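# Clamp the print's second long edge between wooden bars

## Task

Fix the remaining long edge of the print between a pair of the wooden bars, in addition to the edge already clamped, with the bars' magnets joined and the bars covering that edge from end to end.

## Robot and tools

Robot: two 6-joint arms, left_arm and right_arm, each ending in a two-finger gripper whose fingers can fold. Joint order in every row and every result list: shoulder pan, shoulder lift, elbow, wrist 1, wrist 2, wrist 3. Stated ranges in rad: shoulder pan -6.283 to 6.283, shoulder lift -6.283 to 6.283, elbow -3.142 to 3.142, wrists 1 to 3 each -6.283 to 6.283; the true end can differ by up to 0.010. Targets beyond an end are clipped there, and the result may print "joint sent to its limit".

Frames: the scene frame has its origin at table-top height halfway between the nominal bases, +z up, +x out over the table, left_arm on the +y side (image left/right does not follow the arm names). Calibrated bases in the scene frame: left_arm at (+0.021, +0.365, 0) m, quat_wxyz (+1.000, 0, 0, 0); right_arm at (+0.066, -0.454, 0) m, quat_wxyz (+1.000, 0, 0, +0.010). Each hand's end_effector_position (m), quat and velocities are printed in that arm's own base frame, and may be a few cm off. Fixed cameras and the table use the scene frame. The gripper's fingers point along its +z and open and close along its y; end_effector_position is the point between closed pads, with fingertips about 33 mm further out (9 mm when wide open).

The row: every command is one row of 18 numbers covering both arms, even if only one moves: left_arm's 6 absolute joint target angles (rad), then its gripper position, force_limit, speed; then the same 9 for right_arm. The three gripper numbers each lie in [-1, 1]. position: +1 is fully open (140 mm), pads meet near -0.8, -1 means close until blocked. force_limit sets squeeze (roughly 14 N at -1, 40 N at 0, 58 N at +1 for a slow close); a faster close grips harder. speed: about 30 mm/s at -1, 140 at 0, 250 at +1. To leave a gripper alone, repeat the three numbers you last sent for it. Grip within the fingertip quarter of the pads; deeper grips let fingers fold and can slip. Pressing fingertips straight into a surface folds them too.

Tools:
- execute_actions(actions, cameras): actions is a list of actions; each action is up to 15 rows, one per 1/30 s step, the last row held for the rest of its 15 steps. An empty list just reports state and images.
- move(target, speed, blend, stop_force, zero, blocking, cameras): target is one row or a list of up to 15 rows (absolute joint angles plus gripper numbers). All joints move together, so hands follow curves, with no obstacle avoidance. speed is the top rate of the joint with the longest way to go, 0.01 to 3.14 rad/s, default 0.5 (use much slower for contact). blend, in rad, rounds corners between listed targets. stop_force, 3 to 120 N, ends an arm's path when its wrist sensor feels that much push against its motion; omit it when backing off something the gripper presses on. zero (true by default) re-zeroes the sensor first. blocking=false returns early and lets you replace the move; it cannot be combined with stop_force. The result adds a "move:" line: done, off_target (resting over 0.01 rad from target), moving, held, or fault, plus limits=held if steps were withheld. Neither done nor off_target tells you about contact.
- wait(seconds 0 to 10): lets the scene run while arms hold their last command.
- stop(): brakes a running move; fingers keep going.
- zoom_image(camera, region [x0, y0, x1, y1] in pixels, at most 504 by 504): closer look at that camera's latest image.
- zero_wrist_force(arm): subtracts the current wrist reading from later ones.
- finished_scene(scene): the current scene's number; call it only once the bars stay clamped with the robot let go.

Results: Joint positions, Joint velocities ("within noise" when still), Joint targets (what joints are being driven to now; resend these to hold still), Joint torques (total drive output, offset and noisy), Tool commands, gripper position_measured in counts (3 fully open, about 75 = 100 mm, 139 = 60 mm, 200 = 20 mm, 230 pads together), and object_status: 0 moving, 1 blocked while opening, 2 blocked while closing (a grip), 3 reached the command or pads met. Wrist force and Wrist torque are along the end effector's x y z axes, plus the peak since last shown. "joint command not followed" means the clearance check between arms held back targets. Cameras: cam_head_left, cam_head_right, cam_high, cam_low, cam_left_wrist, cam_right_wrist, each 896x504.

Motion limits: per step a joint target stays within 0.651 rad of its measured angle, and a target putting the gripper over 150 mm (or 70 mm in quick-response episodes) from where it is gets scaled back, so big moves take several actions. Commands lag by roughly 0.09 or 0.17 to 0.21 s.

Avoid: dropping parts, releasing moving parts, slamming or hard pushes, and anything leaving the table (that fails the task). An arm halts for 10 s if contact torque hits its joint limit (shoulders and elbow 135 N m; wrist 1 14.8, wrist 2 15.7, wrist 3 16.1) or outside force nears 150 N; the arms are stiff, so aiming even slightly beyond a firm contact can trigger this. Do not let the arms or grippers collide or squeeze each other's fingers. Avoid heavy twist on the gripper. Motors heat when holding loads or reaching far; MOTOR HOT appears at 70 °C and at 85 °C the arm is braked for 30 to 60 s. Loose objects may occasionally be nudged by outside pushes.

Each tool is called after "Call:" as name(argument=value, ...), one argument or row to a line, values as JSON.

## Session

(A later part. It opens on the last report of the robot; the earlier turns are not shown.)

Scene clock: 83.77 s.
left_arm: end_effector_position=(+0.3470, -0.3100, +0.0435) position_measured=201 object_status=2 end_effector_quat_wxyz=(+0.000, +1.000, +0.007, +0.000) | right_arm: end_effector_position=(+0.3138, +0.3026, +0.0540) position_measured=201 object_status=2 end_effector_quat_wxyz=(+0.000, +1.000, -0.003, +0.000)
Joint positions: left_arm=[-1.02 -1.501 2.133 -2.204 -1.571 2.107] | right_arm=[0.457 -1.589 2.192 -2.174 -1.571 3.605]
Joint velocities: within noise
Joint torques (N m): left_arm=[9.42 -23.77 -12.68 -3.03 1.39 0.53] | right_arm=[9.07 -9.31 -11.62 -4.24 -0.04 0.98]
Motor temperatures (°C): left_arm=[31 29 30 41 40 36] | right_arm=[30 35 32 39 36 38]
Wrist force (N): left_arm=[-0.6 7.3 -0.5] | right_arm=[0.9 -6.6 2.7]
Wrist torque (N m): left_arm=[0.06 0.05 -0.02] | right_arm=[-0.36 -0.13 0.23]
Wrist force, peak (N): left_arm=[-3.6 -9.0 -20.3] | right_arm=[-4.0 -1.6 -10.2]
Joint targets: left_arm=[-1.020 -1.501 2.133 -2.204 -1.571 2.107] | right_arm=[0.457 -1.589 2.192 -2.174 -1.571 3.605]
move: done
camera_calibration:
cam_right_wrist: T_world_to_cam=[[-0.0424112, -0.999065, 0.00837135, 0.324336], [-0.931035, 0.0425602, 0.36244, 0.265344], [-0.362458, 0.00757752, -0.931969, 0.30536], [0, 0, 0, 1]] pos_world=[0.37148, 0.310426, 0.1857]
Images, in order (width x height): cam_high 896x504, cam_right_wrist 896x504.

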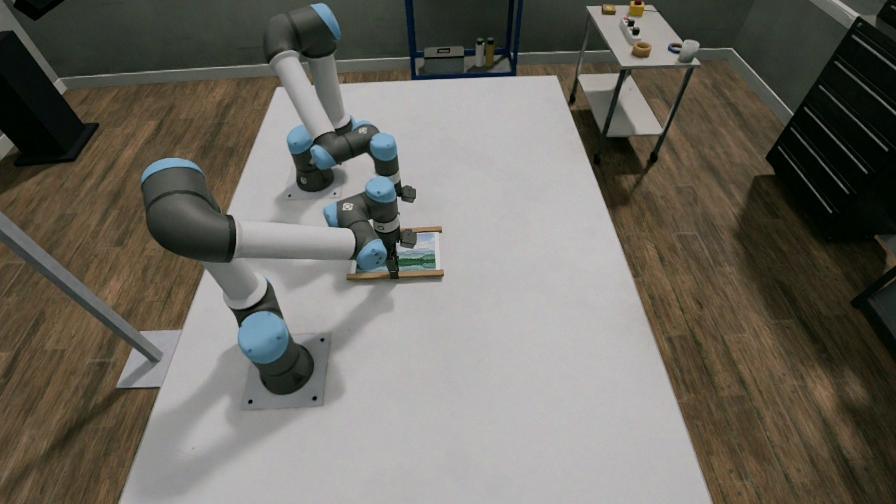

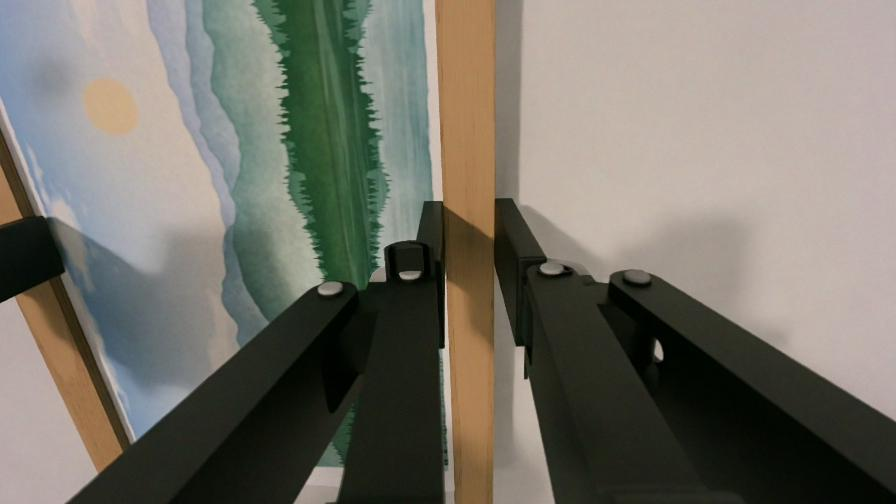

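Call:
move(
  target=[
    [-1.0197,-1.5006,2.1332,-2.2036,-1.571,2.1072,-1,-0.1,-1,0.4567,-1.5681,2.2089,-2.2116,-1.571,3.605,-1,-0.1,-1],
  ],
  speed=0.04,
  cameras=["cam_right_wrist"],
)

Call:
move(
  target=[
    [-1.0197,-1.5006,2.1332,-2.2036,-1.571,2.1072,-0.3,-0.1,-1,0.4567,-1.5681,2.2089,-2.2116,-1.571,3.605,-0.4,-0.1,-1],
    [-1.0197,-1.62,1.985,-1.936,-1.571,2.1072,-0.3,-0.1,-1,0.4567,-1.6875,2.0622,-1.9455,-1.571,3.605,-0.4,-0.1,-1],
  ],
  speed=0.15,
  cameras=["cam_high","cam_left_wrist","cam_right_wrist","cam_low"],
)

Call:
zoom_image(
  camera="cam_high",
  region=[340, 220, 460, 290],
)

Call:
zoom_image(
  camera="cam_low",
  region=[370, 230, 490, 275],
)

Call:
zoom_image(
  camera="cam_right_wrist",
  region=[390, 300, 590, 412],
)

Scene clock: 86.43 s.
left_arm: end_effector_position=(+0.3470, -0.3101, +0.0435) position_measured=201 object_status=2 end_effector_quat_wxyz=(+0.000, +1.000, +0.007, +0.000) | right_arm: end_effector_position=(+0.3140, +0.3027, +0.0418) position_measured=201 object_status=2 end_effector_quat_wxyz=(+0.000, +1.000, -0.003, +0.000)
Joint positions: left_arm=[-1.02 -1.501 2.133 -2.204 -1.571 2.107] | right_arm=[0.457 -1.568 2.209 -2.212 -1.571 3.605]
Joint velocities: within noise
Joint torques (N m): left_arm=[-12.1 -12.64 -23.37 -0.91 1.38 -1.2] | right_arm=[8.01 -21.94 -17.19 -0.82 -0.08 0.97]
Motor temperatures (°C): left_arm=[31 29 30 41 40 36] | right_arm=[30 35 32 39 36 38]
Wrist force (N): left_arm=[0.2 4.4 -3.0] | right_arm=[-4.2 -2.7 -9.9]
Wrist torque (N m): left_arm=[0.15 0.09 -0.04] | right_arm=[-0.61 -0.16 0.21]
Wrist force, peak (N): left_arm=[-0.8 7.8 -1.1] | right_arm=[-4.1 -2.7 -10.1]
Joint targets: left_arm=[-1.020 -1.501 2.133 -2.204 -1.571 2.107] | right_arm=[0.457 -1.568 2.209 -2.212 -1.571 3.605]
move: done
camera_calibration:
cam_right_wrist: T_world_to_cam=[[-0.0424089, -0.999065, 0.00837532, 0.324545], [-0.931001, 0.0425588, 0.362528, 0.26992], [-0.362545, 0.00757696, -0.931935, 0.294088], [0, 0, 0, 1]] pos_world=[0.371679, 0.310526, 0.173499]
Images, in order (width x height): cam_right_wrist 896x504.

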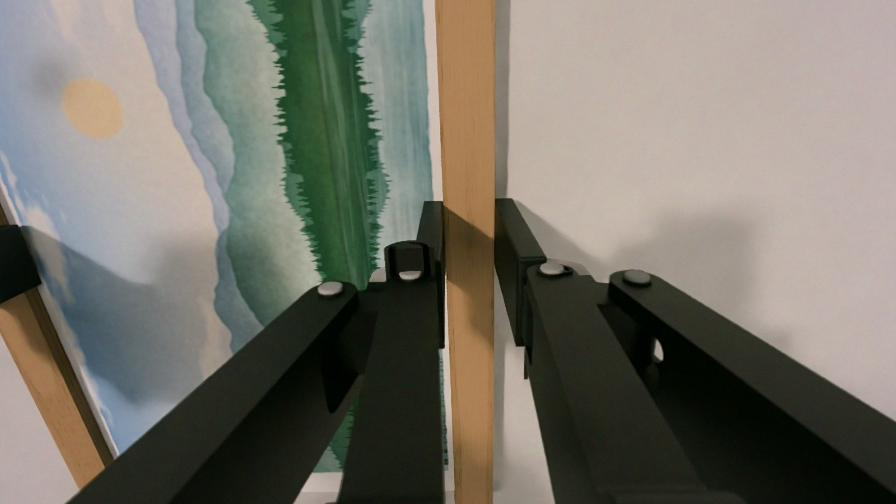

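Scene clock: 89.57 s.
left_arm: end_effector_position=(+0.3467, -0.3096, +0.1360) position_measured=167 object_status=3 end_effector_quat_wxyz=(+0.000, +1.000, +0.007, +0.000) | right_arm: end_effector_position=(+0.3139, +0.3027, +0.1300) position_measured=179 object_status=3 end_effector_quat_wxyz=(+0.000, +1.000, -0.003, +0.000)
Joint positions: left_arm=[-1.02 -1.62 1.985 -1.936 -1.571 2.107] | right_arm=[0.457 -1.688 2.062 -1.945 -1.571 3.605]
Joint velocities: within noise
Joint torques (N m): left_arm=[-12.41 -11.42 -14.24 -6.07 1.41 -1.19] | right_arm=[7.62 -7.2 -16.61 -5.75 0.25 0.71]
Motor temperatures (°C): left_arm=[31 29 30 41 40 36] | right_arm=[30 35 32 39 36 38]
Wrist force (N): left_arm=[0.0 0.5 0.5] | right_arm=[0.4 -0.3 1.5]
Wrist torque (N m): left_arm=[0.23 0.05 -0.13] | right_arm=[-0.51 -0.13 0.22]
Wrist force, peak (N): left_arm=[0.0 4.8 -2.9] | right_arm=[-4.2 -2.5 -10.0]
Joint targets: left_arm=[-1.020 -1.620 1.985 -1.936 -1.571 2.107] | right_arm=[0.457 -1.688 2.062 -1.945 -1.571 3.605]
move: done
camera_calibration:
cam_left_wrist: T_world_to_cam=[[0.0279799, -0.999555, -0.0103392, -0.306127], [-0.959051, -0.0297596, 0.281664, 0.296875], [-0.281847, 0.00203486, -0.959457, 0.375333], [0, 0, 0, 1]] pos_world=[0.39907, -0.29792, 0.273331]
cam_right_wrist: T_world_to_cam=[[-0.0424138, -0.999065, 0.00836742, 0.323706], [-0.931081, 0.0425622, 0.36232, 0.237939], [-0.362338, 0.00757664, -0.932016, 0.376194], [0, 0, 0, 1]] pos_world=[0.37158, 0.310426, 0.2617]
Images, in order (width x height): cam_high 896x504, cam_low 896x504, cam_left_wrist 896x504, cam_right_wrist 896x504.

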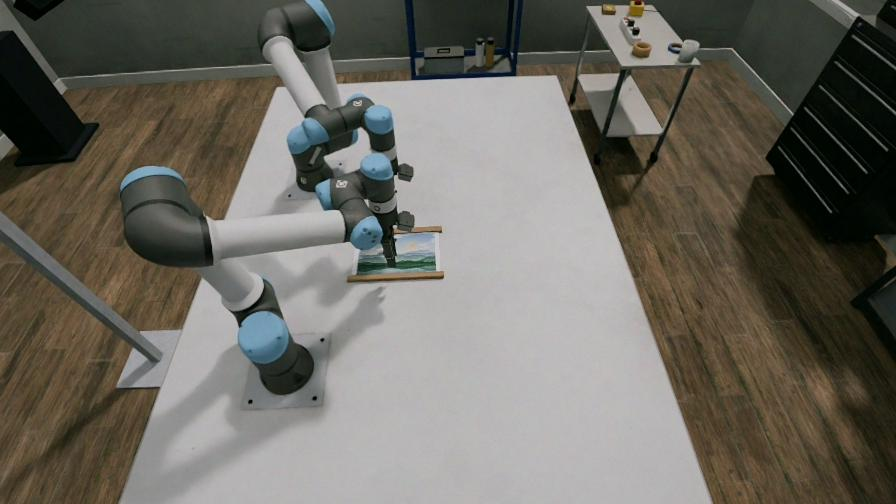

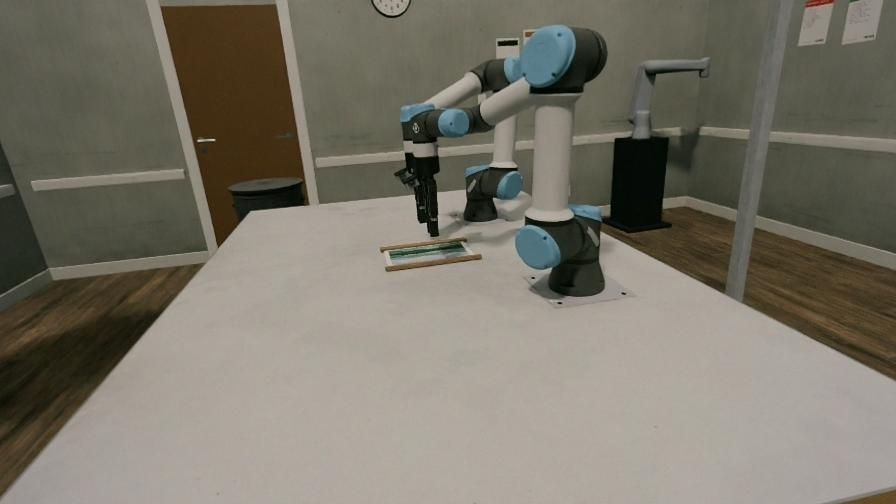

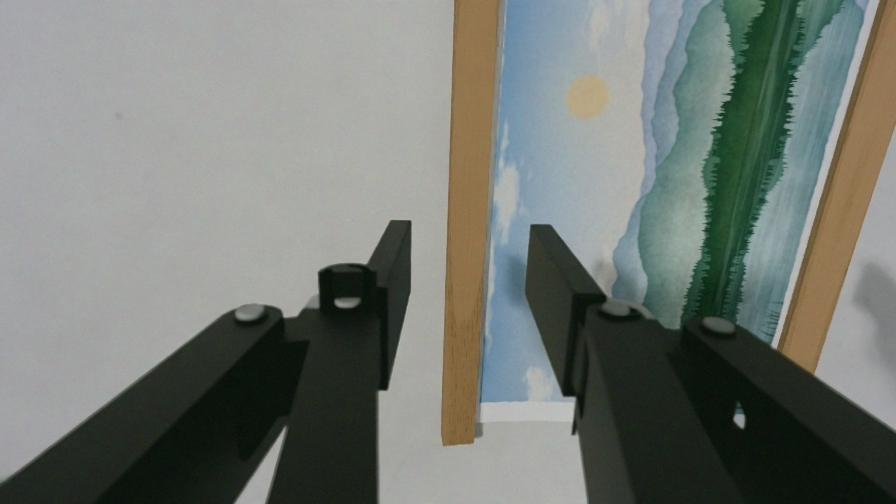

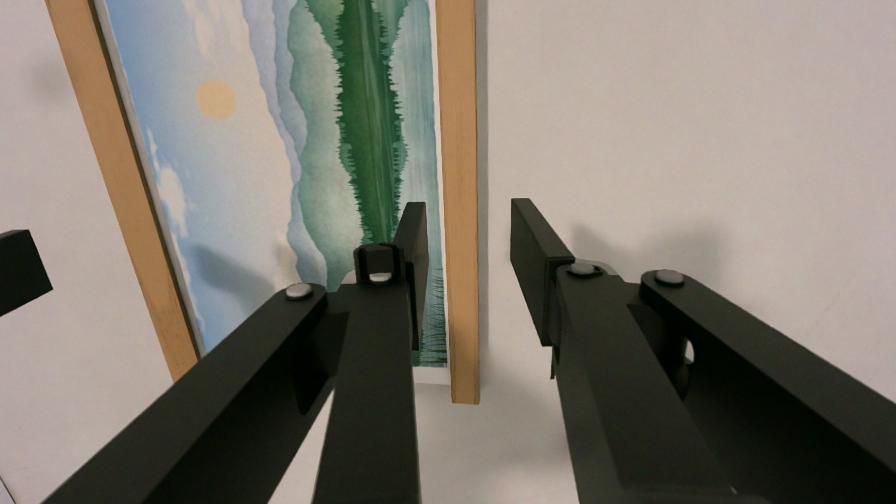

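Scaled by 4.200 from the camera's 896x504 image, which has a finer 1280x720 frame.

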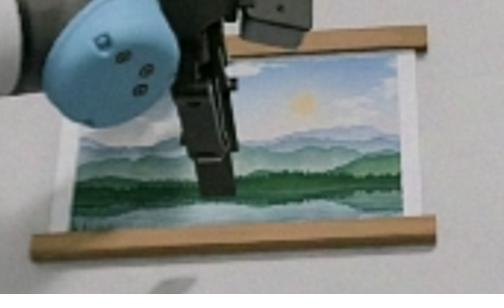

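Scaled by 4.200 from the camera's 896x504 image, which has a finer 1280x720 frame.

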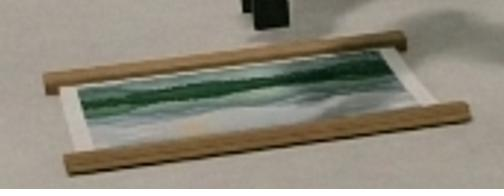

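Scaled by 2.520 from the camera's 896x504 image, which has a finer 1280x720 frame.

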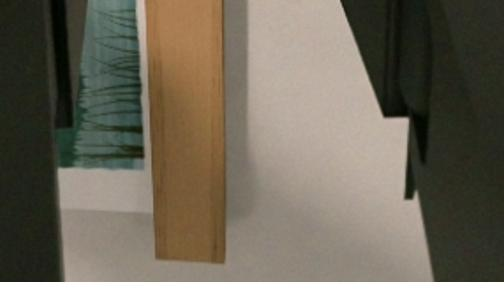

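Clean.

Call:
finished_scene(
  scene=2,
)

The scene is finished: the task was done.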